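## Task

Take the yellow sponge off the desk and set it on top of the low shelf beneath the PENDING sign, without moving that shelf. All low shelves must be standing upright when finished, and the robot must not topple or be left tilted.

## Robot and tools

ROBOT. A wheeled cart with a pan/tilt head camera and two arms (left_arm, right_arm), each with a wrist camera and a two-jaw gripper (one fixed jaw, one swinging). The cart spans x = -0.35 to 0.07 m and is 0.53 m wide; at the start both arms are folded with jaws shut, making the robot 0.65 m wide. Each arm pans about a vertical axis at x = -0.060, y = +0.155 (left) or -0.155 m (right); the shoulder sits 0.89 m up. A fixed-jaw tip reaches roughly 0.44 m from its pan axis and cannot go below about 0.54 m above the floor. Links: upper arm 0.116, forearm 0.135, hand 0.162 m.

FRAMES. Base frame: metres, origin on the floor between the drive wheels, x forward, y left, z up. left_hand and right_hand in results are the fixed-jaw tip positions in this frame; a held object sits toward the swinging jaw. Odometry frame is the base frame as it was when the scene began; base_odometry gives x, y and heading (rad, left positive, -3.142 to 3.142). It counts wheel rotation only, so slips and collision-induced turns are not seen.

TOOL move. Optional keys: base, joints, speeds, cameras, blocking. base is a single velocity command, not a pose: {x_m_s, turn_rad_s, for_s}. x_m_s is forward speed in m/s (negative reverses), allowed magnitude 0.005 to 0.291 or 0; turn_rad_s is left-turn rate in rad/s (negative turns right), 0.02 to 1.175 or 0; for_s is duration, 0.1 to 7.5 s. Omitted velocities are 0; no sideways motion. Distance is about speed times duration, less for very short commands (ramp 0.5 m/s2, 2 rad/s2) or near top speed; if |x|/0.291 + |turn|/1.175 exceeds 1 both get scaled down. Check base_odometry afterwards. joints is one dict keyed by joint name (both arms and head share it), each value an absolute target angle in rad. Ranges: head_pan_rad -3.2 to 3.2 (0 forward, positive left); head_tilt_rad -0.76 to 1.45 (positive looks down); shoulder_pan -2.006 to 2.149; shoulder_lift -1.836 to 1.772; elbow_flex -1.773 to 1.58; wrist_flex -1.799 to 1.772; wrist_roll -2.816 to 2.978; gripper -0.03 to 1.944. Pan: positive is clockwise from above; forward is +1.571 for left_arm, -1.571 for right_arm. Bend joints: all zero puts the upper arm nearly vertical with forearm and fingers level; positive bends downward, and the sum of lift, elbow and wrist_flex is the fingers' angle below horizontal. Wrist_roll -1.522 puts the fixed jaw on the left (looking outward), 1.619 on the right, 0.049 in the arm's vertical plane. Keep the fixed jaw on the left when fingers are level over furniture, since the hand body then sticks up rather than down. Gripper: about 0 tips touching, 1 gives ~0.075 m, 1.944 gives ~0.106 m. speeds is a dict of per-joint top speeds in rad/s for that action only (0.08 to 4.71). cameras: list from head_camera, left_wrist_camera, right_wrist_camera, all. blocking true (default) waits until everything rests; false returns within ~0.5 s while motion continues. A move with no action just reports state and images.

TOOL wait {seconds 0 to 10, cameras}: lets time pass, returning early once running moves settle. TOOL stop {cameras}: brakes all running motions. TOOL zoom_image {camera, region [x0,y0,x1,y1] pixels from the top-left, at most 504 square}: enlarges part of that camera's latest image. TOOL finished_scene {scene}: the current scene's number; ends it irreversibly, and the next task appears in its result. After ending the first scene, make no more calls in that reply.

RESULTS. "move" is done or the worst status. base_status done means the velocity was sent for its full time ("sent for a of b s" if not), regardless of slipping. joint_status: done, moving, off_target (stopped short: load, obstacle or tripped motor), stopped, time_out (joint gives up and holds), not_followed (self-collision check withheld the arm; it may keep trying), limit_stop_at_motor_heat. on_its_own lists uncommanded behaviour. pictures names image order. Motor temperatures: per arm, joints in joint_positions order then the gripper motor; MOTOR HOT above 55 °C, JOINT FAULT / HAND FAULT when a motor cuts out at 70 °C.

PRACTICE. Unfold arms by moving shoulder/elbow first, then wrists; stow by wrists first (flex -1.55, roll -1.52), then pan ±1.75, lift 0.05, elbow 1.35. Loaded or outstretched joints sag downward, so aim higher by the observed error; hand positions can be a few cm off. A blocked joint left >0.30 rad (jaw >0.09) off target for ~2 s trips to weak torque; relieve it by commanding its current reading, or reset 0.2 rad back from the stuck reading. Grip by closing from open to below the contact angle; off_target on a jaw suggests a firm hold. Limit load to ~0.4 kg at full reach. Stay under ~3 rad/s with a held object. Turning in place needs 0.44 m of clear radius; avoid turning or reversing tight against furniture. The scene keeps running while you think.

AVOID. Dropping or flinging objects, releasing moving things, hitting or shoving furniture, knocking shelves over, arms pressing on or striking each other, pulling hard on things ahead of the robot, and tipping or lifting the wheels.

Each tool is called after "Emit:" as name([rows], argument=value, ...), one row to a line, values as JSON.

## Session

Emit:
move(joints={"head_pan_rad": 0, "head_tilt_rad": 0.25}, cameras=["head_camera"])

Emit:
move(joints={"head_pan_rad": 0.85}, cameras=["head_camera"])

Emit:
move(joints={"head_pan_rad": 1.7}, cameras=["head_camera"])

Emit:
move(joints={"head_pan_rad": 2.6}, cameras=["head_camera"])

Emit:
move(joints={"head_pan_rad": -2.6}, cameras=["head_camera"])

Emit:
move(joints={"head_pan_rad": -1.7}, cameras=["head_camera"])

Emit:
move(joints={"head_pan_rad": -0.85}, cameras=["head_camera"])

Scene clock: 0.93 s.
Motor temperatures (°C): left_arm=[30 30 30 30 30 30] | right_arm=[29 27 26 27 29 26]
move: done
base_odometry: x=+0.000 y=+0.000 heading=+0.000
base_status: not commanded
joint_positions: head_pan_rad=+0.000 head_tilt_rad=+0.242 left_arm_shoulder_pan_rad=+0.002 left_arm_shoulder_lift_rad=-1.688 left_arm_elbow_flex_rad=+1.459 left_arm_wrist_flex_rad=+0.984 left_arm_wrist_roll_rad=-0.001 left_arm_gripper_rad=+0.000 right_arm_shoulder_pan_rad=+0.004 right_arm_shoulder_lift_rad=-1.732 right_arm_elbow_flex_rad=+1.485 right_arm_wrist_flex_rad=+1.015 right_arm_wrist_roll_rad=+0.000 right_arm_gripper_rad=+0.000
joint_status: all done
left_hand: x=-0.0597 y=+0.3120 z=+0.8286 quat_wxyz=(+0.397, -0.918, +0.023, +0.009) (m; base frame)
right_hand: x=-0.0607 y=-0.3093 z=+0.8243 quat_wxyz=(+0.009, +0.024, +0.920, -0.391) (m; base frame)
pictures: head_camera
Images, in order (width x height): head_camera 644x476.

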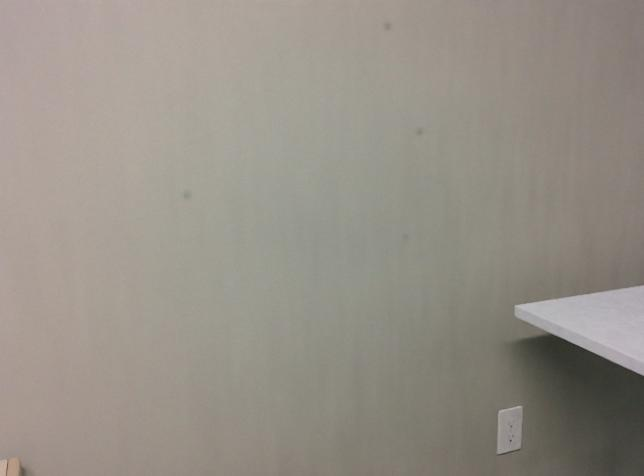

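Scene clock: 2.30 s.
move: done
base_odometry: x=+0.000 y=+0.000 heading=+0.000
base_status: not commanded
joint_positions: head_pan_rad=+0.839 head_tilt_rad=+0.242 left_arm_shoulder_pan_rad=+0.002 left_arm_shoulder_lift_rad=-1.688 left_arm_elbow_flex_rad=+1.459 left_arm_wrist_flex_rad=+0.984 left_arm_wrist_roll_rad=-0.001 left_arm_gripper_rad=+0.000 right_arm_shoulder_pan_rad=+0.004 right_arm_shoulder_lift_rad=-1.732 right_arm_elbow_flex_rad=+1.485 right_arm_wrist_flex_rad=+1.015 right_arm_wrist_roll_rad=+0.000 right_arm_gripper_rad=+0.000
joint_status: all done
left_hand: x=-0.0597 y=+0.3120 z=+0.8286 quat_wxyz=(+0.397, -0.918, +0.023, +0.009) (m; base frame)
right_hand: x=-0.0607 y=-0.3093 z=+0.8243 quat_wxyz=(+0.009, +0.024, +0.920, -0.391) (m; base frame)
pictures: head_camera
Images, in order (width x height): head_camera 644x476.

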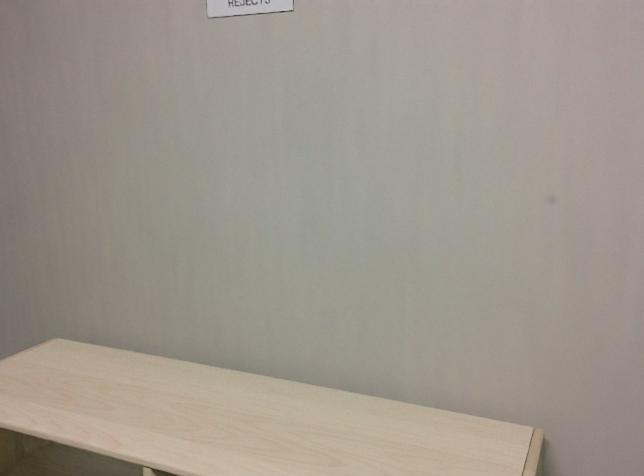

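Scene clock: 3.67 s.
move: done
base_odometry: x=+0.000 y=+0.000 heading=+0.000
base_status: not commanded
joint_positions: head_pan_rad=+1.689 head_tilt_rad=+0.242 left_arm_shoulder_pan_rad=+0.002 left_arm_shoulder_lift_rad=-1.688 left_arm_elbow_flex_rad=+1.459 left_arm_wrist_flex_rad=+0.984 left_arm_wrist_roll_rad=-0.001 left_arm_gripper_rad=+0.000 right_arm_shoulder_pan_rad=+0.004 right_arm_shoulder_lift_rad=-1.732 right_arm_elbow_flex_rad=+1.485 right_arm_wrist_flex_rad=+1.015 right_arm_wrist_roll_rad=+0.000 right_arm_gripper_rad=+0.000
joint_status: all done
left_hand: x=-0.0597 y=+0.3120 z=+0.8286 quat_wxyz=(+0.397, -0.918, +0.023, +0.009) (m; base frame)
right_hand: x=-0.0607 y=-0.3093 z=+0.8243 quat_wxyz=(+0.009, +0.024, +0.920, -0.391) (m; base frame)
pictures: head_camera
Images, in order (width x height): head_camera 644x476.

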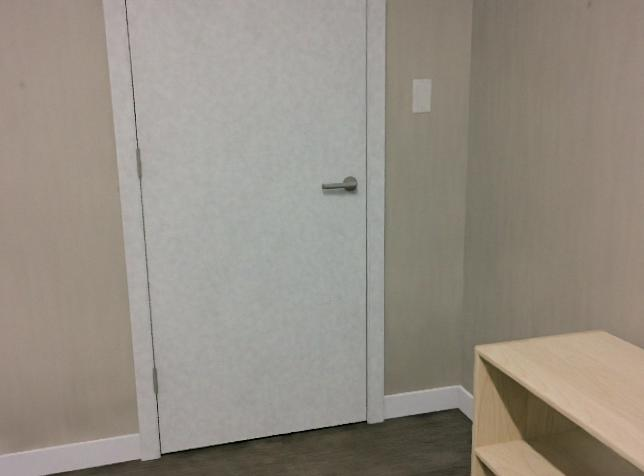

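Scene clock: 5.07 s.
move: done
base_odometry: x=+0.000 y=+0.000 heading=+0.000
base_status: not commanded
joint_positions: head_pan_rad=+2.589 head_tilt_rad=+0.242 left_arm_shoulder_pan_rad=+0.002 left_arm_shoulder_lift_rad=-1.688 left_arm_elbow_flex_rad=+1.459 left_arm_wrist_flex_rad=+0.984 left_arm_wrist_roll_rad=-0.001 left_arm_gripper_rad=+0.000 right_arm_shoulder_pan_rad=+0.004 right_arm_shoulder_lift_rad=-1.732 right_arm_elbow_flex_rad=+1.485 right_arm_wrist_flex_rad=+1.015 right_arm_wrist_roll_rad=+0.000 right_arm_gripper_rad=+0.000
joint_status: all done
left_hand: x=-0.0597 y=+0.3120 z=+0.8286 quat_wxyz=(+0.397, -0.918, +0.023, +0.009) (m; base frame)
right_hand: x=-0.0607 y=-0.3093 z=+0.8243 quat_wxyz=(+0.009, +0.024, +0.920, -0.391) (m; base frame)
pictures: head_camera
Images, in order (width x height): head_camera 644x476.

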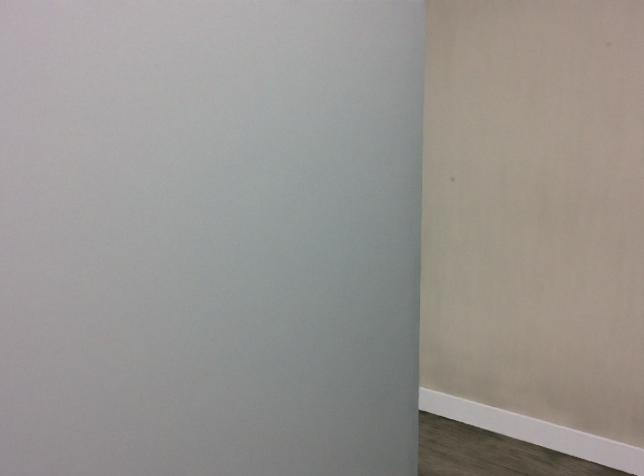

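Scene clock: 9.33 s.
move: done
base_odometry: x=+0.000 y=+0.000 heading=+0.000
base_status: not commanded
joint_positions: head_pan_rad=-2.591 head_tilt_rad=+0.242 left_arm_shoulder_pan_rad=+0.002 left_arm_shoulder_lift_rad=-1.688 left_arm_elbow_flex_rad=+1.459 left_arm_wrist_flex_rad=+0.984 left_arm_wrist_roll_rad=-0.001 left_arm_gripper_rad=+0.000 right_arm_shoulder_pan_rad=+0.004 right_arm_shoulder_lift_rad=-1.732 right_arm_elbow_flex_rad=+1.485 right_arm_wrist_flex_rad=+1.015 right_arm_wrist_roll_rad=+0.000 right_arm_gripper_rad=+0.000
joint_status: all done
left_hand: x=-0.0597 y=+0.3120 z=+0.8286 quat_wxyz=(+0.397, -0.918, +0.023, +0.009) (m; base frame)
right_hand: x=-0.0607 y=-0.3093 z=+0.8243 quat_wxyz=(+0.009, +0.024, +0.920, -0.391) (m; base frame)
pictures: head_camera
Images, in order (width x height): head_camera 644x476.

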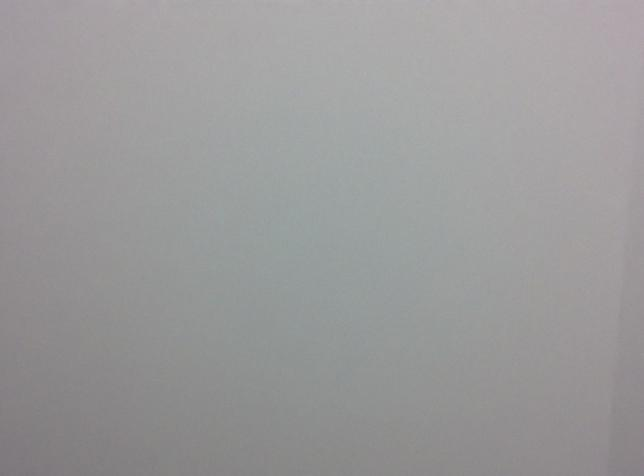

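Scene clock: 10.73 s.
move: done
base_odometry: x=+0.000 y=+0.000 heading=+0.000
base_status: not commanded
joint_positions: head_pan_rad=-1.710 head_tilt_rad=+0.242 left_arm_shoulder_pan_rad=+0.002 left_arm_shoulder_lift_rad=-1.688 left_arm_elbow_flex_rad=+1.459 left_arm_wrist_flex_rad=+0.984 left_arm_wrist_roll_rad=-0.001 left_arm_gripper_rad=+0.000 right_arm_shoulder_pan_rad=+0.004 right_arm_shoulder_lift_rad=-1.732 right_arm_elbow_flex_rad=+1.485 right_arm_wrist_flex_rad=+1.015 right_arm_wrist_roll_rad=+0.000 right_arm_gripper_rad=+0.000
joint_status: all done
left_hand: x=-0.0597 y=+0.3120 z=+0.8286 quat_wxyz=(+0.397, -0.918, +0.023, +0.009) (m; base frame)
right_hand: x=-0.0607 y=-0.3093 z=+0.8243 quat_wxyz=(+0.009, +0.024, +0.920, -0.391) (m; base frame)
pictures: head_camera
Images, in order (width x height): head_camera 644x476.

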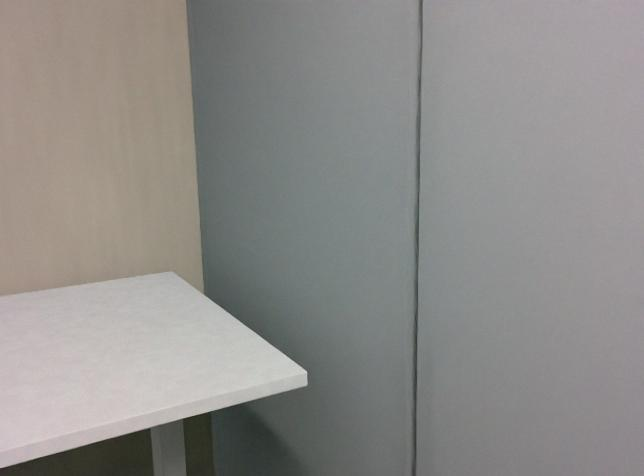

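Scene clock: 12.10 s.
move: done
base_odometry: x=+0.000 y=+0.000 heading=+0.000
base_status: not commanded
joint_positions: head_pan_rad=-0.861 head_tilt_rad=+0.242 left_arm_shoulder_pan_rad=+0.002 left_arm_shoulder_lift_rad=-1.688 left_arm_elbow_flex_rad=+1.459 left_arm_wrist_flex_rad=+0.984 left_arm_wrist_roll_rad=-0.001 left_arm_gripper_rad=+0.000 right_arm_shoulder_pan_rad=+0.004 right_arm_shoulder_lift_rad=-1.732 right_arm_elbow_flex_rad=+1.485 right_arm_wrist_flex_rad=+1.015 right_arm_wrist_roll_rad=+0.000 right_arm_gripper_rad=+0.000
joint_status: all done
left_hand: x=-0.0597 y=+0.3120 z=+0.8286 quat_wxyz=(+0.397, -0.918, +0.023, +0.009) (m; base frame)
right_hand: x=-0.0607 y=-0.3093 z=+0.8243 quat_wxyz=(+0.009, +0.024, +0.920, -0.391) (m; base frame)
pictures: head_camera
Images, in order (width x height): head_camera 644x476.

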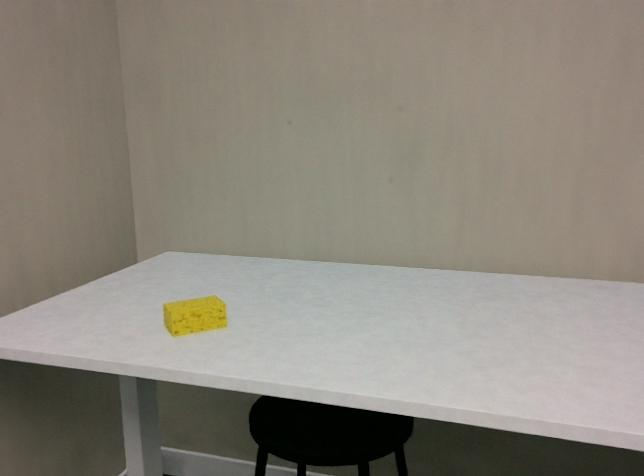

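Emit:
move(base={"turn_rad_s": -0.6, "for_s": 0.86})

Emit:
move(base={"x_m_s": 0.25, "for_s": 2.2})

Emit:
move(joints={"left_arm_shoulder_pan_rad": 2.0, "left_arm_wrist_roll_rad": -1.95, "left_arm_gripper_rad": 1.4, "head_pan_rad": -0.3, "head_tilt_rad": 0.6})

Emit:
move(joints={"left_arm_shoulder_lift_rad": 0, "left_arm_elbow_flex_rad": -0.2, "left_arm_wrist_flex_rad": 0.8}, cameras=["head_camera", "left_wrist_camera"])

Scene clock: 57.67 s.
move: done
base_odometry: x=+0.000 y=+0.000 heading=-0.519
base_status: done (sent for 0.87 of 0.87 s)
joint_positions: head_pan_rad=-0.861 head_tilt_rad=+0.242 left_arm_shoulder_pan_rad=+0.002 left_arm_shoulder_lift_rad=-1.688 left_arm_elbow_flex_rad=+1.459 left_arm_wrist_flex_rad=+0.984 left_arm_wrist_roll_rad=-0.001 left_arm_gripper_rad=+0.000 right_arm_shoulder_pan_rad=+0.004 right_arm_shoulder_lift_rad=-1.732 right_arm_elbow_flex_rad=+1.485 right_arm_wrist_flex_rad=+1.015 right_arm_wrist_roll_rad=+0.000 right_arm_gripper_rad=+0.000
joint_status: not commanded
left_hand: x=-0.0597 y=+0.3120 z=+0.8286 quat_wxyz=(+0.397, -0.918, +0.023, +0.009) (m; base frame)
right_hand: x=-0.0607 y=-0.3093 z=+0.8243 quat_wxyz=(+0.009, +0.024, +0.920, -0.391) (m; base frame)
pictures: none

Scene clock: 61.03 s.
move: done
base_odometry: x=+0.477 y=-0.274 heading=-0.521
base_status: done (sent for 2.2 of 2.2 s)
joint_positions: head_pan_rad=-0.861 head_tilt_rad=+0.242 left_arm_shoulder_pan_rad=-0.004 left_arm_shoulder_lift_rad=-1.688 left_arm_elbow_flex_rad=+1.459 left_arm_wrist_flex_rad=+0.984 left_arm_wrist_roll_rad=-0.001 left_arm_gripper_rad=+0.000 right_arm_shoulder_pan_rad=-0.002 right_arm_shoulder_lift_rad=-1.732 right_arm_elbow_flex_rad=+1.485 right_arm_wrist_flex_rad=+1.015 right_arm_wrist_roll_rad=+0.000 right_arm_gripper_rad=+0.000
joint_status: not commanded
left_hand: x=-0.0607 y=+0.3120 z=+0.8286 quat_wxyz=(+0.397, -0.918, +0.021, +0.011) (m; base frame)
right_hand: x=-0.0597 y=-0.3093 z=+0.8243 quat_wxyz=(+0.010, +0.021, +0.920, -0.390) (m; base frame)
pictures: none

Scene clock: 63.33 s.
move: done
base_odometry: x=+0.477 y=-0.274 heading=-0.521
base_status: not commanded
joint_positions: head_pan_rad=-0.311 head_tilt_rad=+0.593 left_arm_shoulder_pan_rad=+1.991 left_arm_shoulder_lift_rad=-1.688 left_arm_elbow_flex_rad=+1.459 left_arm_wrist_flex_rad=+0.984 left_arm_wrist_roll_rad=-1.946 left_arm_gripper_rad=+1.393 right_arm_shoulder_pan_rad=-0.002 right_arm_shoulder_lift_rad=-1.732 right_arm_elbow_flex_rad=+1.485 right_arm_wrist_flex_rad=+1.015 right_arm_wrist_roll_rad=+0.000 right_arm_gripper_rad=+0.000
joint_status: all done
left_hand: x=+0.0931 y=+0.0943 z=+0.8365 quat_wxyz=(+0.397, +0.376, +0.837, +0.001) (m; base frame)
right_hand: x=-0.0597 y=-0.3093 z=+0.8243 quat_wxyz=(+0.010, +0.021, +0.920, -0.390) (m; base frame)
pictures: none

Scene clock: 65.13 s.
move: done
base_odometry: x=+0.477 y=-0.274 heading=-0.521
base_status: not commanded
joint_positions: head_pan_rad=-0.311 head_tilt_rad=+0.593 left_arm_shoulder_pan_rad=+1.993 left_arm_shoulder_lift_rad=+0.007 left_arm_elbow_flex_rad=-0.162 left_arm_wrist_flex_rad=+0.813 left_arm_wrist_roll_rad=-1.946 left_arm_gripper_rad=+1.393 right_arm_shoulder_pan_rad=-0.002 right_arm_shoulder_lift_rad=-1.732 right_arm_elbow_flex_rad=+1.485 right_arm_wrist_flex_rad=+1.015 right_arm_wrist_roll_rad=+0.000 right_arm_gripper_rad=+0.000
joint_status: all done
left_hand: x=+0.2353 y=+0.0302 z=+0.9366 quat_wxyz=(+0.441, +0.368, +0.819, +0.000) (m; base frame)
right_hand: x=-0.0597 y=-0.3093 z=+0.8243 quat_wxyz=(+0.010, +0.021, +0.920, -0.390) (m; base frame)
pictures: head_camera, left_wrist_camera
Images, in order (width x height): head_camera 644x476, left_wrist_camera 644x476.

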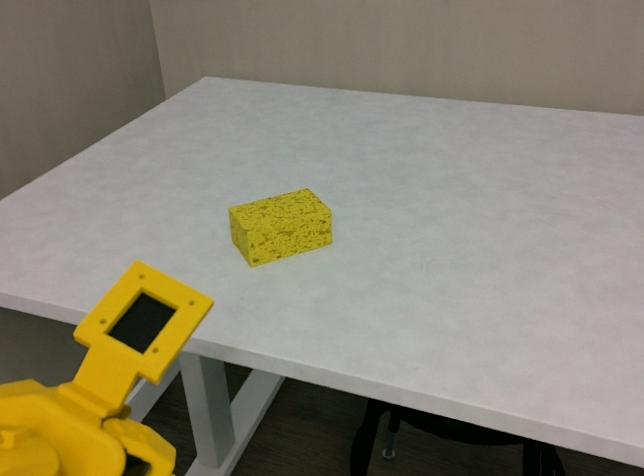

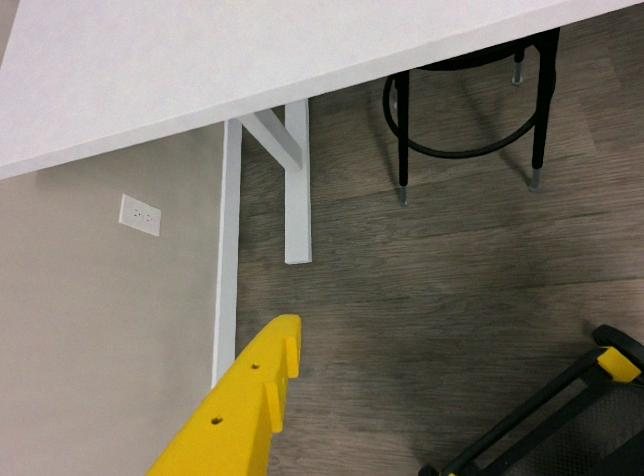

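Emit:
move(base={"turn_rad_s": 0.5, "for_s": 0.8}, joints={"left_arm_shoulder_pan_rad": 1.87, "left_arm_wrist_roll_rad": -1.9})

Emit:
move(base={"x_m_s": 0.2, "for_s": 1.38})

Emit:
move(base={"turn_rad_s": -0.6, "for_s": 1.66}, joints={"head_pan_rad": 0, "head_tilt_rad": 0.9})

Emit:
move(base={"x_m_s": 0.15, "for_s": 0.9}, cameras=["head_camera", "left_wrist_camera"])

Scene clock: 91.53 s.
move: done
base_odometry: x=+0.476 y=-0.274 heading=-0.120
base_status: done (sent for 0.8 of 0.8 s)
joint_positions: head_pan_rad=-0.311 head_tilt_rad=+0.593 left_arm_shoulder_pan_rad=+1.867 left_arm_shoulder_lift_rad=+0.007 left_arm_elbow_flex_rad=-0.162 left_arm_wrist_flex_rad=+0.813 left_arm_wrist_roll_rad=-1.907 left_arm_gripper_rad=+1.393 right_arm_shoulder_pan_rad=-0.002 right_arm_shoulder_lift_rad=-1.732 right_arm_elbow_flex_rad=+1.485 right_arm_wrist_flex_rad=+1.015 right_arm_wrist_roll_rad=+0.000 right_arm_gripper_rad=+0.000
joint_status: all done
left_hand: x=+0.2485 y=+0.0684 z=+0.9364 quat_wxyz=(+0.440, +0.300, +0.846, +0.020) (m; base frame)
right_hand: x=-0.0597 y=-0.3093 z=+0.8243 quat_wxyz=(+0.010, +0.021, +0.920, -0.390) (m; base frame)
pictures: none

Scene clock: 93.90 s.
move: done
base_odometry: x=+0.748 y=-0.306 heading=-0.118
base_status: done (sent for 1.37 of 1.37 s)
joint_positions: head_pan_rad=-0.311 head_tilt_rad=+0.593 left_arm_shoulder_pan_rad=+1.867 left_arm_shoulder_lift_rad=+0.007 left_arm_elbow_flex_rad=-0.162 left_arm_wrist_flex_rad=+0.813 left_arm_wrist_roll_rad=-1.907 left_arm_gripper_rad=+1.393 right_arm_shoulder_pan_rad=+0.001 right_arm_shoulder_lift_rad=-1.732 right_arm_elbow_flex_rad=+1.485 right_arm_wrist_flex_rad=+1.015 right_arm_wrist_roll_rad=+0.000 right_arm_gripper_rad=+0.000
joint_status: not commanded
left_hand: x=+0.2485 y=+0.0684 z=+0.9364 quat_wxyz=(+0.440, +0.300, +0.846, +0.020) (m; base frame)
right_hand: x=-0.0602 y=-0.3093 z=+0.8243 quat_wxyz=(+0.009, +0.023, +0.920, -0.391) (m; base frame)
pictures: none

Scene clock: 96.30 s.
move: done
base_odometry: x=+0.748 y=-0.306 heading=-1.119
base_status: done (sent for 1.67 of 1.67 s)
joint_positions: head_pan_rad=-0.011 head_tilt_rad=+0.894 left_arm_shoulder_pan_rad=+1.873 left_arm_shoulder_lift_rad=+0.007 left_arm_elbow_flex_rad=-0.162 left_arm_wrist_flex_rad=+0.813 left_arm_wrist_roll_rad=-1.907 left_arm_gripper_rad=+1.393 right_arm_shoulder_pan_rad=+0.004 right_arm_shoulder_lift_rad=-1.732 right_arm_elbow_flex_rad=+1.485 right_arm_wrist_flex_rad=+1.015 right_arm_wrist_roll_rad=+0.000 right_arm_gripper_rad=+0.000
joint_status: all done
left_hand: x=+0.2479 y=+0.0665 z=+0.9364 quat_wxyz=(+0.440, +0.303, +0.845, +0.018) (m; base frame)
right_hand: x=-0.0607 y=-0.3093 z=+0.8243 quat_wxyz=(+0.009, +0.024, +0.920, -0.391) (m; base frame)
pictures: none

Scene clock: 98.07 s.
move: done
base_odometry: x=+0.807 y=-0.428 heading=-1.122
base_status: done (sent for 0.9 of 0.9 s)
joint_positions: head_pan_rad=-0.011 head_tilt_rad=+0.894 left_arm_shoulder_pan_rad=+1.869 left_arm_shoulder_lift_rad=+0.007 left_arm_elbow_flex_rad=-0.162 left_arm_wrist_flex_rad=+0.813 left_arm_wrist_roll_rad=-1.907 left_arm_gripper_rad=+1.393 right_arm_shoulder_pan_rad=+0.001 right_arm_shoulder_lift_rad=-1.732 right_arm_elbow_flex_rad=+1.485 right_arm_wrist_flex_rad=+1.015 right_arm_wrist_roll_rad=+0.000 right_arm_gripper_rad=+0.000
joint_status: not commanded
left_hand: x=+0.2483 y=+0.0679 z=+0.9364 quat_wxyz=(+0.440, +0.301, +0.846, +0.019) (m; base frame)
right_hand: x=-0.0602 y=-0.3093 z=+0.8243 quat_wxyz=(+0.009, +0.023, +0.920, -0.391) (m; base frame)
pictures: head_camera, left_wrist_camera
Images, in order (width x height): head_camera 644x476, left_wrist_camera 644x476.

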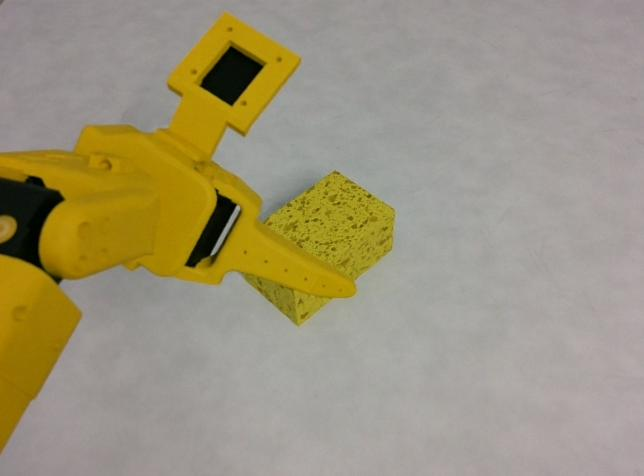

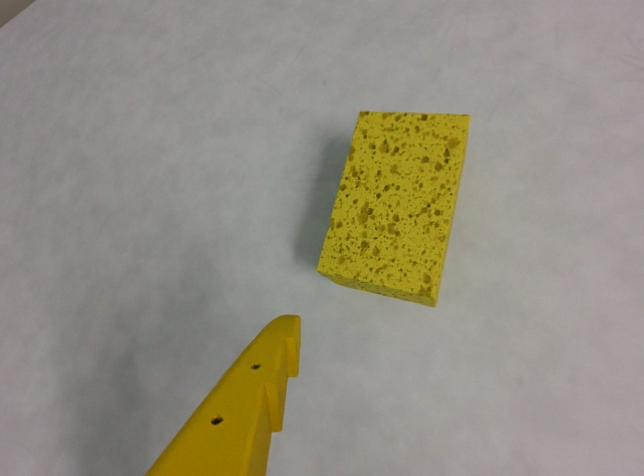

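Emit:
move(base={"x_m_s": 0.1, "for_s": 0.75}, joints={"left_arm_shoulder_pan_rad": 1.94})

Emit:
move(joints={"left_arm_shoulder_lift_rad": 0.4, "left_arm_elbow_flex_rad": -0.6, "left_arm_wrist_flex_rad": 1.0}, cameras=["head_camera", "left_wrist_camera"])

Scene clock: 111.43 s.
move: done
base_odometry: x=+0.840 y=-0.498 heading=-1.121
base_status: done (sent for 0.77 of 0.77 s)
joint_positions: head_pan_rad=-0.011 head_tilt_rad=+0.894 left_arm_shoulder_pan_rad=+1.936 left_arm_shoulder_lift_rad=+0.007 left_arm_elbow_flex_rad=-0.162 left_arm_wrist_flex_rad=+0.813 left_arm_wrist_roll_rad=-1.907 left_arm_gripper_rad=+1.393 right_arm_shoulder_pan_rad=-0.002 right_arm_shoulder_lift_rad=-1.732 right_arm_elbow_flex_rad=+1.485 right_arm_wrist_flex_rad=+1.015 right_arm_wrist_roll_rad=+0.000 right_arm_gripper_rad=+0.000
joint_status: all done
left_hand: x=+0.2418 y=+0.0473 z=+0.9364 quat_wxyz=(+0.441, +0.329, +0.835, +0.004) (m; base frame)
right_hand: x=-0.0597 y=-0.3093 z=+0.8243 quat_wxyz=(+0.010, +0.021, +0.920, -0.390) (m; base frame)
pictures: none

Scene clock: 112.53 s.
move: done
base_odometry: x=+0.840 y=-0.498 heading=-1.121
base_status: not commanded
joint_positions: head_pan_rad=-0.011 head_tilt_rad=+0.894 left_arm_shoulder_pan_rad=+1.936 left_arm_shoulder_lift_rad=+0.409 left_arm_elbow_flex_rad=-0.564 left_arm_wrist_flex_rad=+0.998 left_arm_wrist_roll_rad=-1.907 left_arm_gripper_rad=+1.393 right_arm_shoulder_pan_rad=-0.002 right_arm_shoulder_lift_rad=-1.732 right_arm_elbow_flex_rad=+1.485 right_arm_wrist_flex_rad=+1.015 right_arm_wrist_roll_rad=+0.000 right_arm_gripper_rad=+0.000
joint_status: all done
left_hand: x=+0.2622 y=+0.0395 z=+0.8943 quat_wxyz=(+0.356, +0.342, +0.869, +0.004) (m; base frame)
right_hand: x=-0.0597 y=-0.3093 z=+0.8243 quat_wxyz=(+0.010, +0.021, +0.920, -0.390) (m; base frame)
pictures: head_camera, left_wrist_camera
Images, in order (width x height): head_camera 644x476, left_wrist_camera 644x476.

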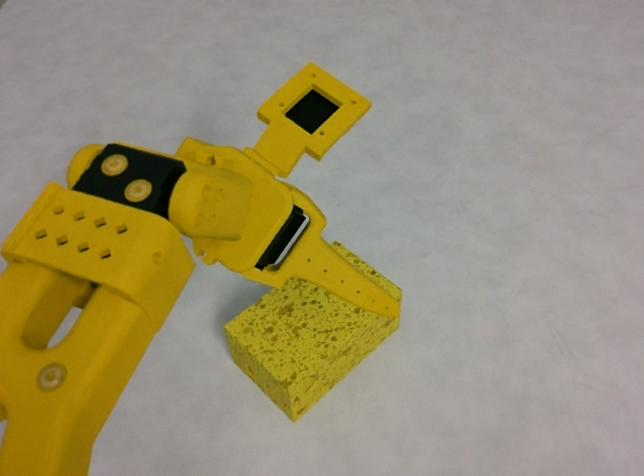

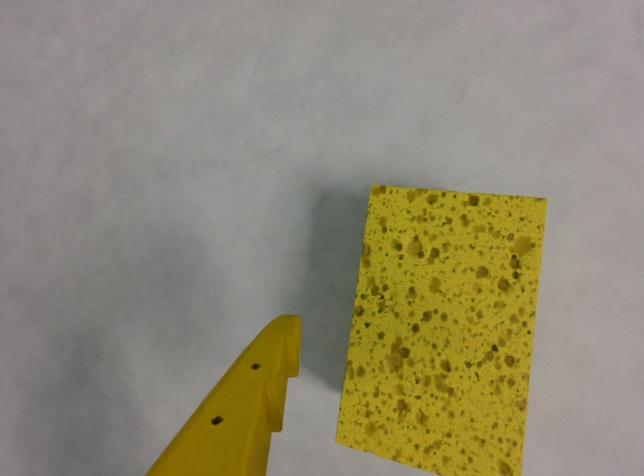

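Emit:
move(joints={"left_arm_shoulder_pan_rad": 1.97})

Emit:
move(joints={"left_arm_shoulder_lift_rad": 0.7, "left_arm_elbow_flex_rad": -0.72, "left_arm_wrist_flex_rad": 1.05}, speeds={"left_arm_shoulder_lift_rad": 0.5, "left_arm_elbow_flex_rad": 0.25}, cameras=["head_camera", "left_wrist_camera"])

Scene clock: 119.33 s.
move: done
base_odometry: x=+0.840 y=-0.498 heading=-1.121
base_status: not commanded
joint_positions: head_pan_rad=-0.011 head_tilt_rad=+0.894 left_arm_shoulder_pan_rad=+1.965 left_arm_shoulder_lift_rad=+0.409 left_arm_elbow_flex_rad=-0.564 left_arm_wrist_flex_rad=+0.998 left_arm_wrist_roll_rad=-1.907 left_arm_gripper_rad=+1.393 right_arm_shoulder_pan_rad=-0.002 right_arm_shoulder_lift_rad=-1.732 right_arm_elbow_flex_rad=+1.485 right_arm_wrist_flex_rad=+1.015 right_arm_wrist_roll_rad=+0.000 right_arm_gripper_rad=+0.000
joint_status: all done
left_hand: x=+0.2587 y=+0.0302 z=+0.8943 quat_wxyz=(+0.356, +0.355, +0.864, -0.002) (m; base frame)
right_hand: x=-0.0597 y=-0.3093 z=+0.8243 quat_wxyz=(+0.010, +0.021, +0.920, -0.390) (m; base frame)
pictures: none

Scene clock: 120.43 s.
move: done
base_odometry: x=+0.840 y=-0.498 heading=-1.121
base_status: not commanded
joint_positions: head_pan_rad=-0.011 head_tilt_rad=+0.894 left_arm_shoulder_pan_rad=+1.965 left_arm_shoulder_lift_rad=+0.712 left_arm_elbow_flex_rad=-0.684 left_arm_wrist_flex_rad=+1.045 left_arm_wrist_roll_rad=-1.906 left_arm_gripper_rad=+1.393 right_arm_shoulder_pan_rad=-0.002 right_arm_shoulder_lift_rad=-1.732 right_arm_elbow_flex_rad=+1.485 right_arm_wrist_flex_rad=+1.015 right_arm_wrist_roll_rad=+0.000 right_arm_gripper_rad=+0.000
joint_status: all done
left_hand: x=+0.2559 y=+0.0314 z=+0.8224 quat_wxyz=(+0.246, +0.368, +0.897, -0.001) (m; base frame)
right_hand: x=-0.0597 y=-0.3093 z=+0.8243 quat_wxyz=(+0.010, +0.021, +0.920, -0.390) (m; base frame)
pictures: head_camera, left_wrist_camera
Images, in order (width x height): head_camera 644x476, left_wrist_camera 644x476.

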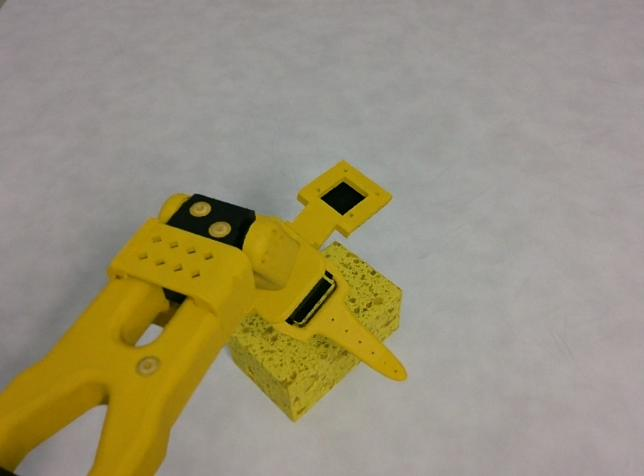

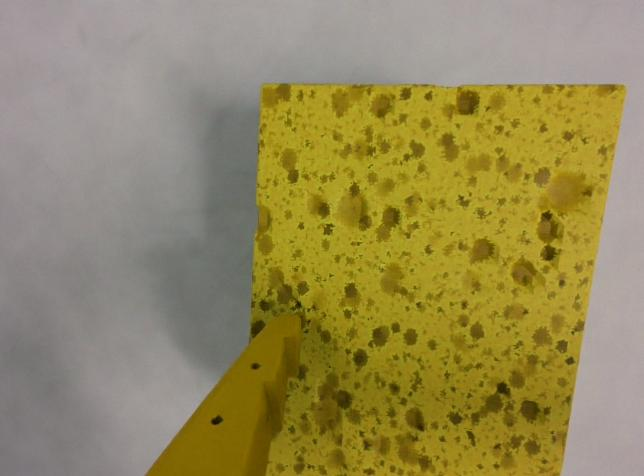

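Emit:
move(joints={"left_arm_shoulder_lift_rad": 0.42}, speeds={"left_arm_shoulder_lift_rad": 0.8})

Emit:
move(joints={"left_arm_shoulder_pan_rad": 1.9}, cameras=["head_camera","left_wrist_camera"])

Emit:
move(joints={"left_arm_shoulder_lift_rad": 0.6}, speeds={"left_arm_shoulder_lift_rad": 0.5}, cameras=["head_camera", "left_wrist_camera"])

Scene clock: 126.93 s.
move: done
base_odometry: x=+0.840 y=-0.498 heading=-1.121
base_status: not commanded
joint_positions: head_pan_rad=-0.011 head_tilt_rad=+0.894 left_arm_shoulder_pan_rad=+1.965 left_arm_shoulder_lift_rad=+0.481 left_arm_elbow_flex_rad=-0.687 left_arm_wrist_flex_rad=+1.047 left_arm_wrist_roll_rad=-1.906 left_arm_gripper_rad=+1.393 right_arm_shoulder_pan_rad=-0.002 right_arm_shoulder_lift_rad=-1.732 right_arm_elbow_flex_rad=+1.485 right_arm_wrist_flex_rad=+1.015 right_arm_wrist_roll_rad=+0.000 right_arm_gripper_rad=+0.000
joint_status: all done
left_hand: x=+0.2635 y=+0.0282 z=+0.8958 quat_wxyz=(+0.357, +0.354, +0.864, -0.002) (m; base frame)
right_hand: x=-0.0597 y=-0.3093 z=+0.8243 quat_wxyz=(+0.010, +0.021, +0.920, -0.390) (m; base frame)
pictures: none

Scene clock: 127.87 s.
move: done
base_odometry: x=+0.840 y=-0.498 heading=-1.121
base_status: not commanded
joint_positions: head_pan_rad=-0.011 head_tilt_rad=+0.894 left_arm_shoulder_pan_rad=+1.902 left_arm_shoulder_lift_rad=+0.481 left_arm_elbow_flex_rad=-0.687 left_arm_wrist_flex_rad=+1.047 left_arm_wrist_roll_rad=-1.906 left_arm_gripper_rad=+1.393 right_arm_shoulder_pan_rad=-0.002 right_arm_shoulder_lift_rad=-1.732 right_arm_elbow_flex_rad=+1.485 right_arm_wrist_flex_rad=+1.015 right_arm_wrist_roll_rad=+0.000 right_arm_gripper_rad=+0.000
joint_status: all done
left_hand: x=+0.2708 y=+0.0488 z=+0.8958 quat_wxyz=(+0.357, +0.327, +0.875, +0.009) (m; base frame)
right_hand: x=-0.0597 y=-0.3093 z=+0.8243 quat_wxyz=(+0.010, +0.021, +0.920, -0.390) (m; base frame)
pictures: head_camera, left_wrist_camera
Images, in order (width x height): head_camera 644x476, left_wrist_camera 644x476.

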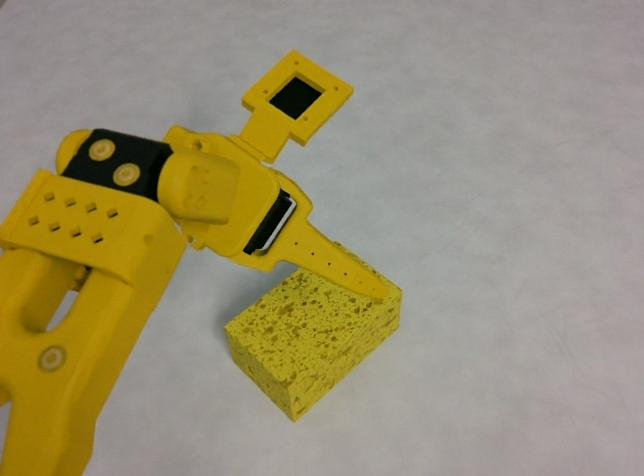

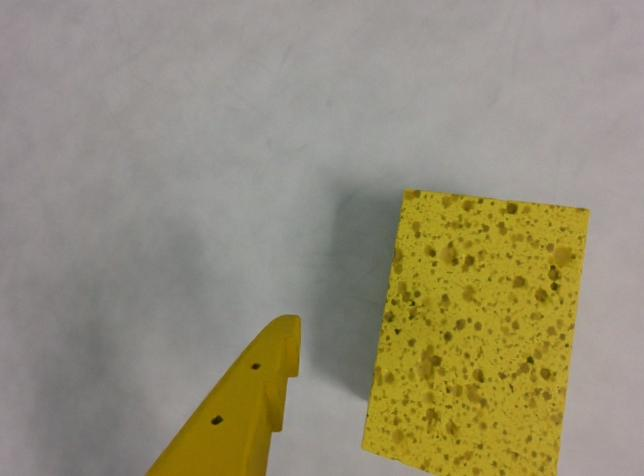

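Scene clock: 128.73 s.
move: done
base_odometry: x=+0.840 y=-0.498 heading=-1.121
base_status: not commanded
joint_positions: head_pan_rad=-0.011 head_tilt_rad=+0.894 left_arm_shoulder_pan_rad=+1.902 left_arm_shoulder_lift_rad=+0.614 left_arm_elbow_flex_rad=-0.687 left_arm_wrist_flex_rad=+1.047 left_arm_wrist_roll_rad=-1.906 left_arm_gripper_rad=+1.393 right_arm_shoulder_pan_rad=-0.002 right_arm_shoulder_lift_rad=-1.732 right_arm_elbow_flex_rad=+1.485 right_arm_wrist_flex_rad=+1.015 right_arm_wrist_roll_rad=+0.000 right_arm_gripper_rad=+0.000
joint_status: all done
left_hand: x=+0.2684 y=+0.0496 z=+0.8536 quat_wxyz=(+0.294, +0.335, +0.895, +0.008) (m; base frame)
right_hand: x=-0.0597 y=-0.3093 z=+0.8243 quat_wxyz=(+0.010, +0.021, +0.920, -0.390) (m; base frame)
pictures: head_camera, left_wrist_camera
Images, in order (width x height): head_camera 644x476, left_wrist_camera 644x476.

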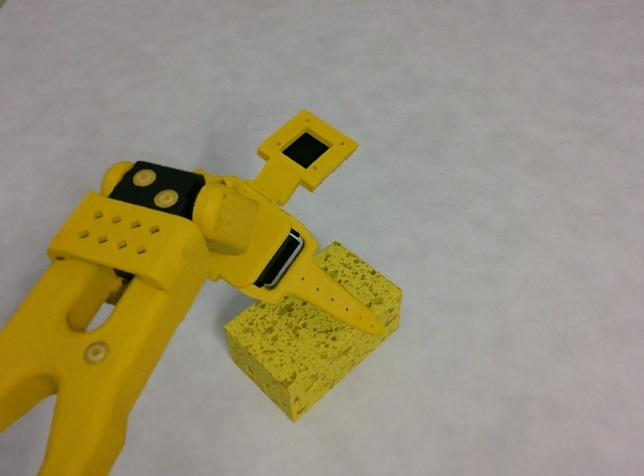

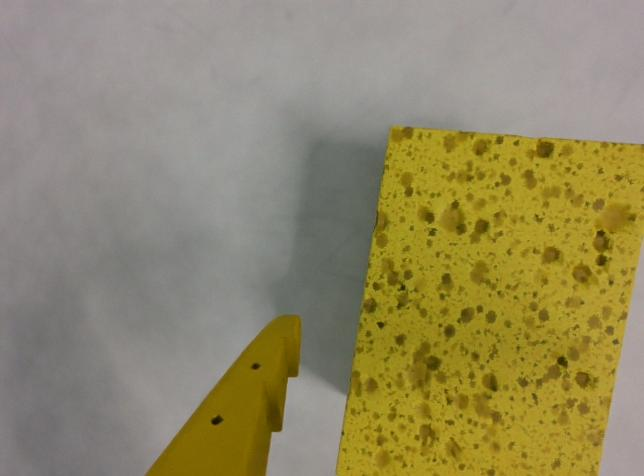

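Emit:
move(joints={"left_arm_shoulder_pan_rad": 1.925})

Emit:
move(joints={"left_arm_shoulder_lift_rad": 0.73, "left_arm_elbow_flex_rad": -0.74, "left_arm_wrist_flex_rad": 1.05}, speeds={"left_arm_shoulder_lift_rad": 0.4}, cameras=["head_camera", "left_wrist_camera"])

Scene clock: 137.87 s.
move: done
base_odometry: x=+0.840 y=-0.498 heading=-1.121
base_status: not commanded
joint_positions: head_pan_rad=-0.011 head_tilt_rad=+0.894 left_arm_shoulder_pan_rad=+1.919 left_arm_shoulder_lift_rad=+0.614 left_arm_elbow_flex_rad=-0.687 left_arm_wrist_flex_rad=+1.047 left_arm_wrist_roll_rad=-1.906 left_arm_gripper_rad=+1.393 right_arm_shoulder_pan_rad=-0.002 right_arm_shoulder_lift_rad=-1.732 right_arm_elbow_flex_rad=+1.485 right_arm_wrist_flex_rad=+1.015 right_arm_wrist_roll_rad=+0.000 right_arm_gripper_rad=+0.000
joint_status: all done
left_hand: x=+0.2666 y=+0.0441 z=+0.8536 quat_wxyz=(+0.294, +0.342, +0.892, +0.005) (m; base frame)
right_hand: x=-0.0597 y=-0.3093 z=+0.8243 quat_wxyz=(+0.010, +0.021, +0.920, -0.390) (m; base frame)
pictures: none

Scene clock: 138.67 s.
move: done
base_odometry: x=+0.840 y=-0.498 heading=-1.121
base_status: not commanded
joint_positions: head_pan_rad=-0.011 head_tilt_rad=+0.894 left_arm_shoulder_pan_rad=+1.919 left_arm_shoulder_lift_rad=+0.743 left_arm_elbow_flex_rad=-0.704 left_arm_wrist_flex_rad=+1.047 left_arm_wrist_roll_rad=-1.906 left_arm_gripper_rad=+1.393 right_arm_shoulder_pan_rad=-0.002 right_arm_shoulder_lift_rad=-1.732 right_arm_elbow_flex_rad=+1.485 right_arm_wrist_flex_rad=+1.015 right_arm_wrist_roll_rad=+0.000 right_arm_gripper_rad=+0.000
joint_status: all done
left_hand: x=+0.2615 y=+0.0459 z=+0.8171 quat_wxyz=(+0.240, +0.348, +0.906, +0.004) (m; base frame)
right_hand: x=-0.0597 y=-0.3093 z=+0.8243 quat_wxyz=(+0.010, +0.021, +0.920, -0.390) (m; base frame)
pictures: head_camera, left_wrist_camera
Images, in order (width x height): head_camera 644x476, left_wrist_camera 644x476.

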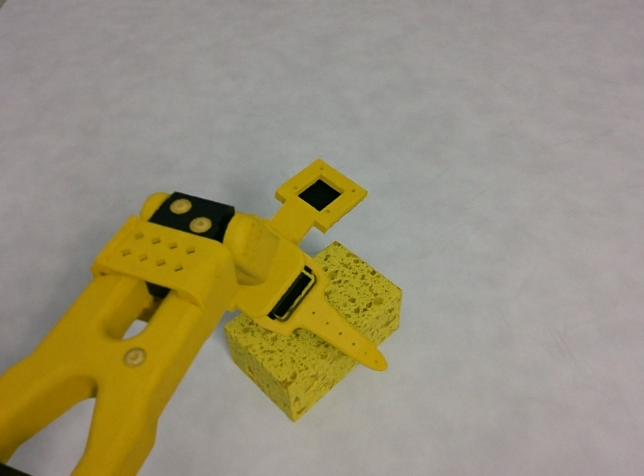

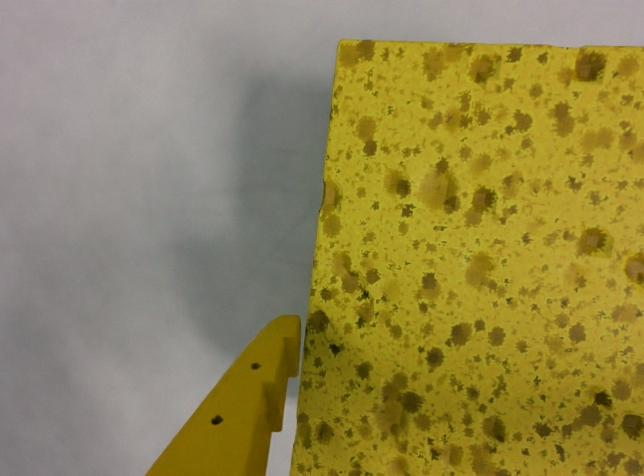

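Good. Close, then lift.

Emit:
move(joints={"left_arm_gripper_rad": 0.62})

Emit:
move(joints={"left_arm_gripper_rad": 0.775, "left_arm_shoulder_lift_rad": 0.35, "left_arm_elbow_flex_rad": -0.5, "left_arm_wrist_flex_rad": 0.9}, speeds={"left_arm_shoulder_lift_rad": 0.6}, cameras=["head_camera", "left_wrist_camera"])

Scene clock: 144.50 s.
move: done
base_odometry: x=+0.840 y=-0.498 heading=-1.121
base_status: not commanded
joint_positions: head_pan_rad=-0.011 head_tilt_rad=+0.894 left_arm_shoulder_pan_rad=+1.928 left_arm_shoulder_lift_rad=+0.743 left_arm_elbow_flex_rad=-0.713 left_arm_wrist_flex_rad=+1.047 left_arm_wrist_roll_rad=-1.901 left_arm_gripper_rad=+0.629 right_arm_shoulder_pan_rad=+0.000 right_arm_shoulder_lift_rad=-1.732 right_arm_elbow_flex_rad=+1.485 right_arm_wrist_flex_rad=+1.015 right_arm_wrist_roll_rad=+0.000 right_arm_gripper_rad=+0.000
joint_status: all done
left_hand: x=+0.2617 y=+0.0426 z=+0.8190 quat_wxyz=(+0.244, +0.349, +0.905, +0.003) (m; base frame)
right_hand: x=-0.0599 y=-0.3093 z=+0.8243 quat_wxyz=(+0.010, +0.022, +0.920, -0.391) (m; base frame)
pictures: none

Scene clock: 145.70 s.
move: done
base_odometry: x=+0.840 y=-0.498 heading=-1.121
base_status: not commanded
joint_positions: head_pan_rad=-0.011 head_tilt_rad=+0.894 left_arm_shoulder_pan_rad=+1.928 left_arm_shoulder_lift_rad=+0.412 left_arm_elbow_flex_rad=-0.496 left_arm_wrist_flex_rad=+0.912 left_arm_wrist_roll_rad=-1.901 left_arm_gripper_rad=+0.767 right_arm_shoulder_pan_rad=+0.000 right_arm_shoulder_lift_rad=-1.732 right_arm_elbow_flex_rad=+1.485 right_arm_wrist_flex_rad=+1.015 right_arm_wrist_roll_rad=+0.000 right_arm_gripper_rad=+0.000
joint_status: all done
left_hand: x=+0.2665 y=+0.0408 z=+0.8863 quat_wxyz=(+0.363, +0.335, +0.869, +0.004) (m; base frame)
right_hand: x=-0.0599 y=-0.3093 z=+0.8243 quat_wxyz=(+0.010, +0.022, +0.920, -0.391) (m; base frame)
pictures: head_camera, left_wrist_camera
Images, in order (width x height): head_camera 644x476, left_wrist_camera 644x476.

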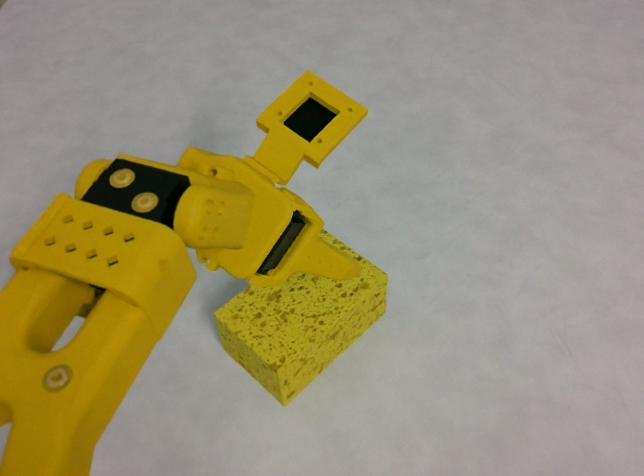

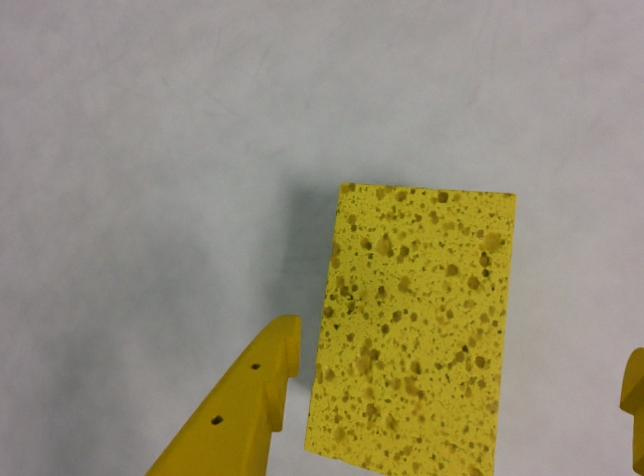

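Emit:
move(joints={"left_arm_gripper_rad": 1.3, "left_arm_shoulder_lift_rad": 0.6, "left_arm_elbow_flex_rad": -0.65, "left_arm_wrist_flex_rad": 1.05}, speeds={"left_arm_shoulder_lift_rad": 0.5})

Emit:
move(joints={"left_arm_shoulder_lift_rad": 0.75, "left_arm_elbow_flex_rad": -0.76, "left_arm_wrist_flex_rad": 1.06}, speeds={"left_arm_shoulder_lift_rad": 0.4}, cameras=["head_camera", "left_wrist_camera"])

Scene clock: 155.90 s.
move: done
base_odometry: x=+0.840 y=-0.498 heading=-1.121
base_status: not commanded
joint_positions: head_pan_rad=-0.011 head_tilt_rad=+0.894 left_arm_shoulder_pan_rad=+1.928 left_arm_shoulder_lift_rad=+0.613 left_arm_elbow_flex_rad=-0.615 left_arm_wrist_flex_rad=+1.047 left_arm_wrist_roll_rad=-1.901 left_arm_gripper_rad=+1.292 right_arm_shoulder_pan_rad=+0.000 right_arm_shoulder_lift_rad=-1.732 right_arm_elbow_flex_rad=+1.485 right_arm_wrist_flex_rad=+1.015 right_arm_wrist_roll_rad=+0.000 right_arm_gripper_rad=+0.000
joint_status: all done
left_hand: x=+0.2572 y=+0.0442 z=+0.8380 quat_wxyz=(+0.260, +0.348, +0.901, +0.003) (m; base frame)
right_hand: x=-0.0599 y=-0.3093 z=+0.8243 quat_wxyz=(+0.010, +0.022, +0.920, -0.391) (m; base frame)
pictures: none

Scene clock: 156.73 s.
move: done
base_odometry: x=+0.840 y=-0.498 heading=-1.121
base_status: not commanded
joint_positions: head_pan_rad=-0.011 head_tilt_rad=+0.894 left_arm_shoulder_pan_rad=+1.928 left_arm_shoulder_lift_rad=+0.754 left_arm_elbow_flex_rad=-0.731 left_arm_wrist_flex_rad=+1.057 left_arm_wrist_roll_rad=-1.906 left_arm_gripper_rad=+1.292 right_arm_shoulder_pan_rad=+0.000 right_arm_shoulder_lift_rad=-1.732 right_arm_elbow_flex_rad=+1.485 right_arm_wrist_flex_rad=+1.015 right_arm_wrist_roll_rad=+0.000 right_arm_gripper_rad=+0.000
joint_status: all done
left_hand: x=+0.2619 y=+0.0425 z=+0.8188 quat_wxyz=(+0.243, +0.351, +0.904, +0.003) (m; base frame)
right_hand: x=-0.0599 y=-0.3093 z=+0.8243 quat_wxyz=(+0.010, +0.022, +0.920, -0.391) (m; base frame)
pictures: head_camera, left_wrist_camera
Images, in order (width x height): head_camera 644x476, left_wrist_camera 644x476.

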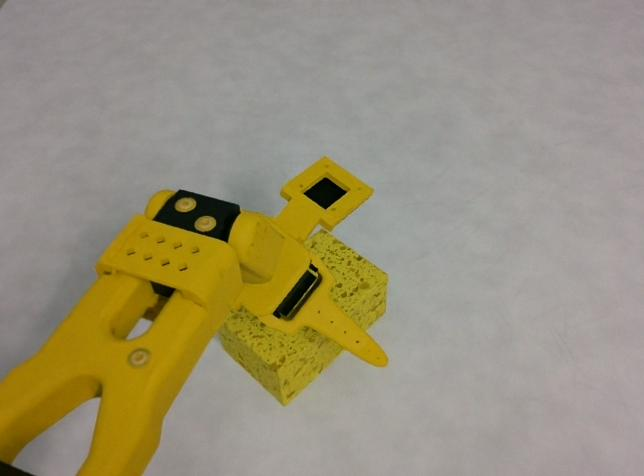

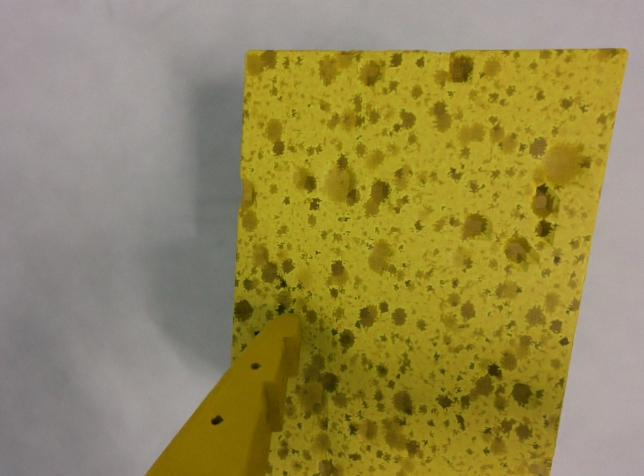

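Emit:
move(joints={"left_arm_shoulder_lift_rad": 0.46}, speeds={"left_arm_shoulder_lift_rad": 1.0})

Emit:
move(joints={"left_arm_shoulder_pan_rad": 1.877})

Emit:
move(joints={"left_arm_shoulder_lift_rad": 0.75}, speeds={"left_arm_shoulder_lift_rad": 0.5}, cameras=["head_camera", "left_wrist_camera"])

Scene clock: 167.07 s.
move: done
base_odometry: x=+0.840 y=-0.498 heading=-1.121
base_status: not commanded
joint_positions: head_pan_rad=-0.011 head_tilt_rad=+0.894 left_arm_shoulder_pan_rad=+1.928 left_arm_shoulder_lift_rad=+0.522 left_arm_elbow_flex_rad=-0.731 left_arm_wrist_flex_rad=+1.059 left_arm_wrist_roll_rad=-1.906 left_arm_gripper_rad=+1.292 right_arm_shoulder_pan_rad=+0.000 right_arm_shoulder_lift_rad=-1.732 right_arm_elbow_flex_rad=+1.485 right_arm_wrist_flex_rad=+1.015 right_arm_wrist_roll_rad=+0.000 right_arm_gripper_rad=+0.000
joint_status: all done
left_hand: x=+0.2701 y=+0.0394 z=+0.8919 quat_wxyz=(+0.353, +0.339, +0.872, +0.005) (m; base frame)
right_hand: x=-0.0599 y=-0.3093 z=+0.8243 quat_wxyz=(+0.010, +0.022, +0.920, -0.391) (m; base frame)
pictures: none

Scene clock: 168.00 s.
move: done
base_odometry: x=+0.840 y=-0.498 heading=-1.121
base_status: not commanded
joint_positions: head_pan_rad=-0.011 head_tilt_rad=+0.894 left_arm_shoulder_pan_rad=+1.878 left_arm_shoulder_lift_rad=+0.522 left_arm_elbow_flex_rad=-0.731 left_arm_wrist_flex_rad=+1.059 left_arm_wrist_roll_rad=-1.906 left_arm_gripper_rad=+1.292 right_arm_shoulder_pan_rad=+0.000 right_arm_shoulder_lift_rad=-1.732 right_arm_elbow_flex_rad=+1.485 right_arm_wrist_flex_rad=+1.015 right_arm_wrist_roll_rad=+0.000 right_arm_gripper_rad=+0.000
joint_status: all done
left_hand: x=+0.2756 y=+0.0562 z=+0.8919 quat_wxyz=(+0.352, +0.317, +0.880, +0.014) (m; base frame)
right_hand: x=-0.0599 y=-0.3093 z=+0.8243 quat_wxyz=(+0.010, +0.022, +0.920, -0.391) (m; base frame)
pictures: none

Scene clock: 169.10 s.
move: done
base_odometry: x=+0.840 y=-0.498 heading=-1.121
base_status: not commanded
joint_positions: head_pan_rad=-0.011 head_tilt_rad=+0.894 left_arm_shoulder_pan_rad=+1.875 left_arm_shoulder_lift_rad=+0.763 left_arm_elbow_flex_rad=-0.731 left_arm_wrist_flex_rad=+1.059 left_arm_wrist_roll_rad=-1.906 left_arm_gripper_rad=+1.292 right_arm_shoulder_pan_rad=+0.000 right_arm_shoulder_lift_rad=-1.732 right_arm_elbow_flex_rad=+1.485 right_arm_wrist_flex_rad=+1.015 right_arm_wrist_roll_rad=+0.000 right_arm_gripper_rad=+0.000
joint_status: all done
left_hand: x=+0.2666 y=+0.0602 z=+0.8158 quat_wxyz=(+0.238, +0.327, +0.914, +0.010) (m; base frame)
right_hand: x=-0.0599 y=-0.3093 z=+0.8243 quat_wxyz=(+0.010, +0.022, +0.920, -0.391) (m; base frame)
pictures: head_camera, left_wrist_camera
Images, in order (width x height): head_camera 644x476, left_wrist_camera 644x476.

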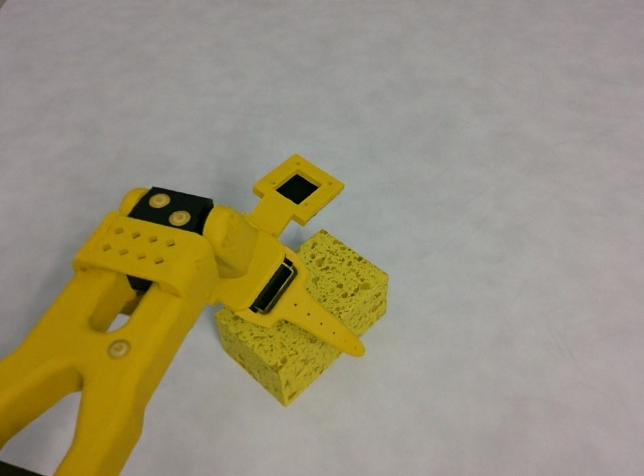

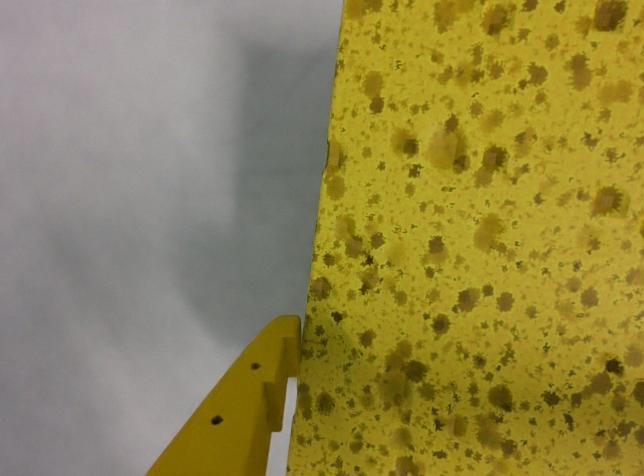

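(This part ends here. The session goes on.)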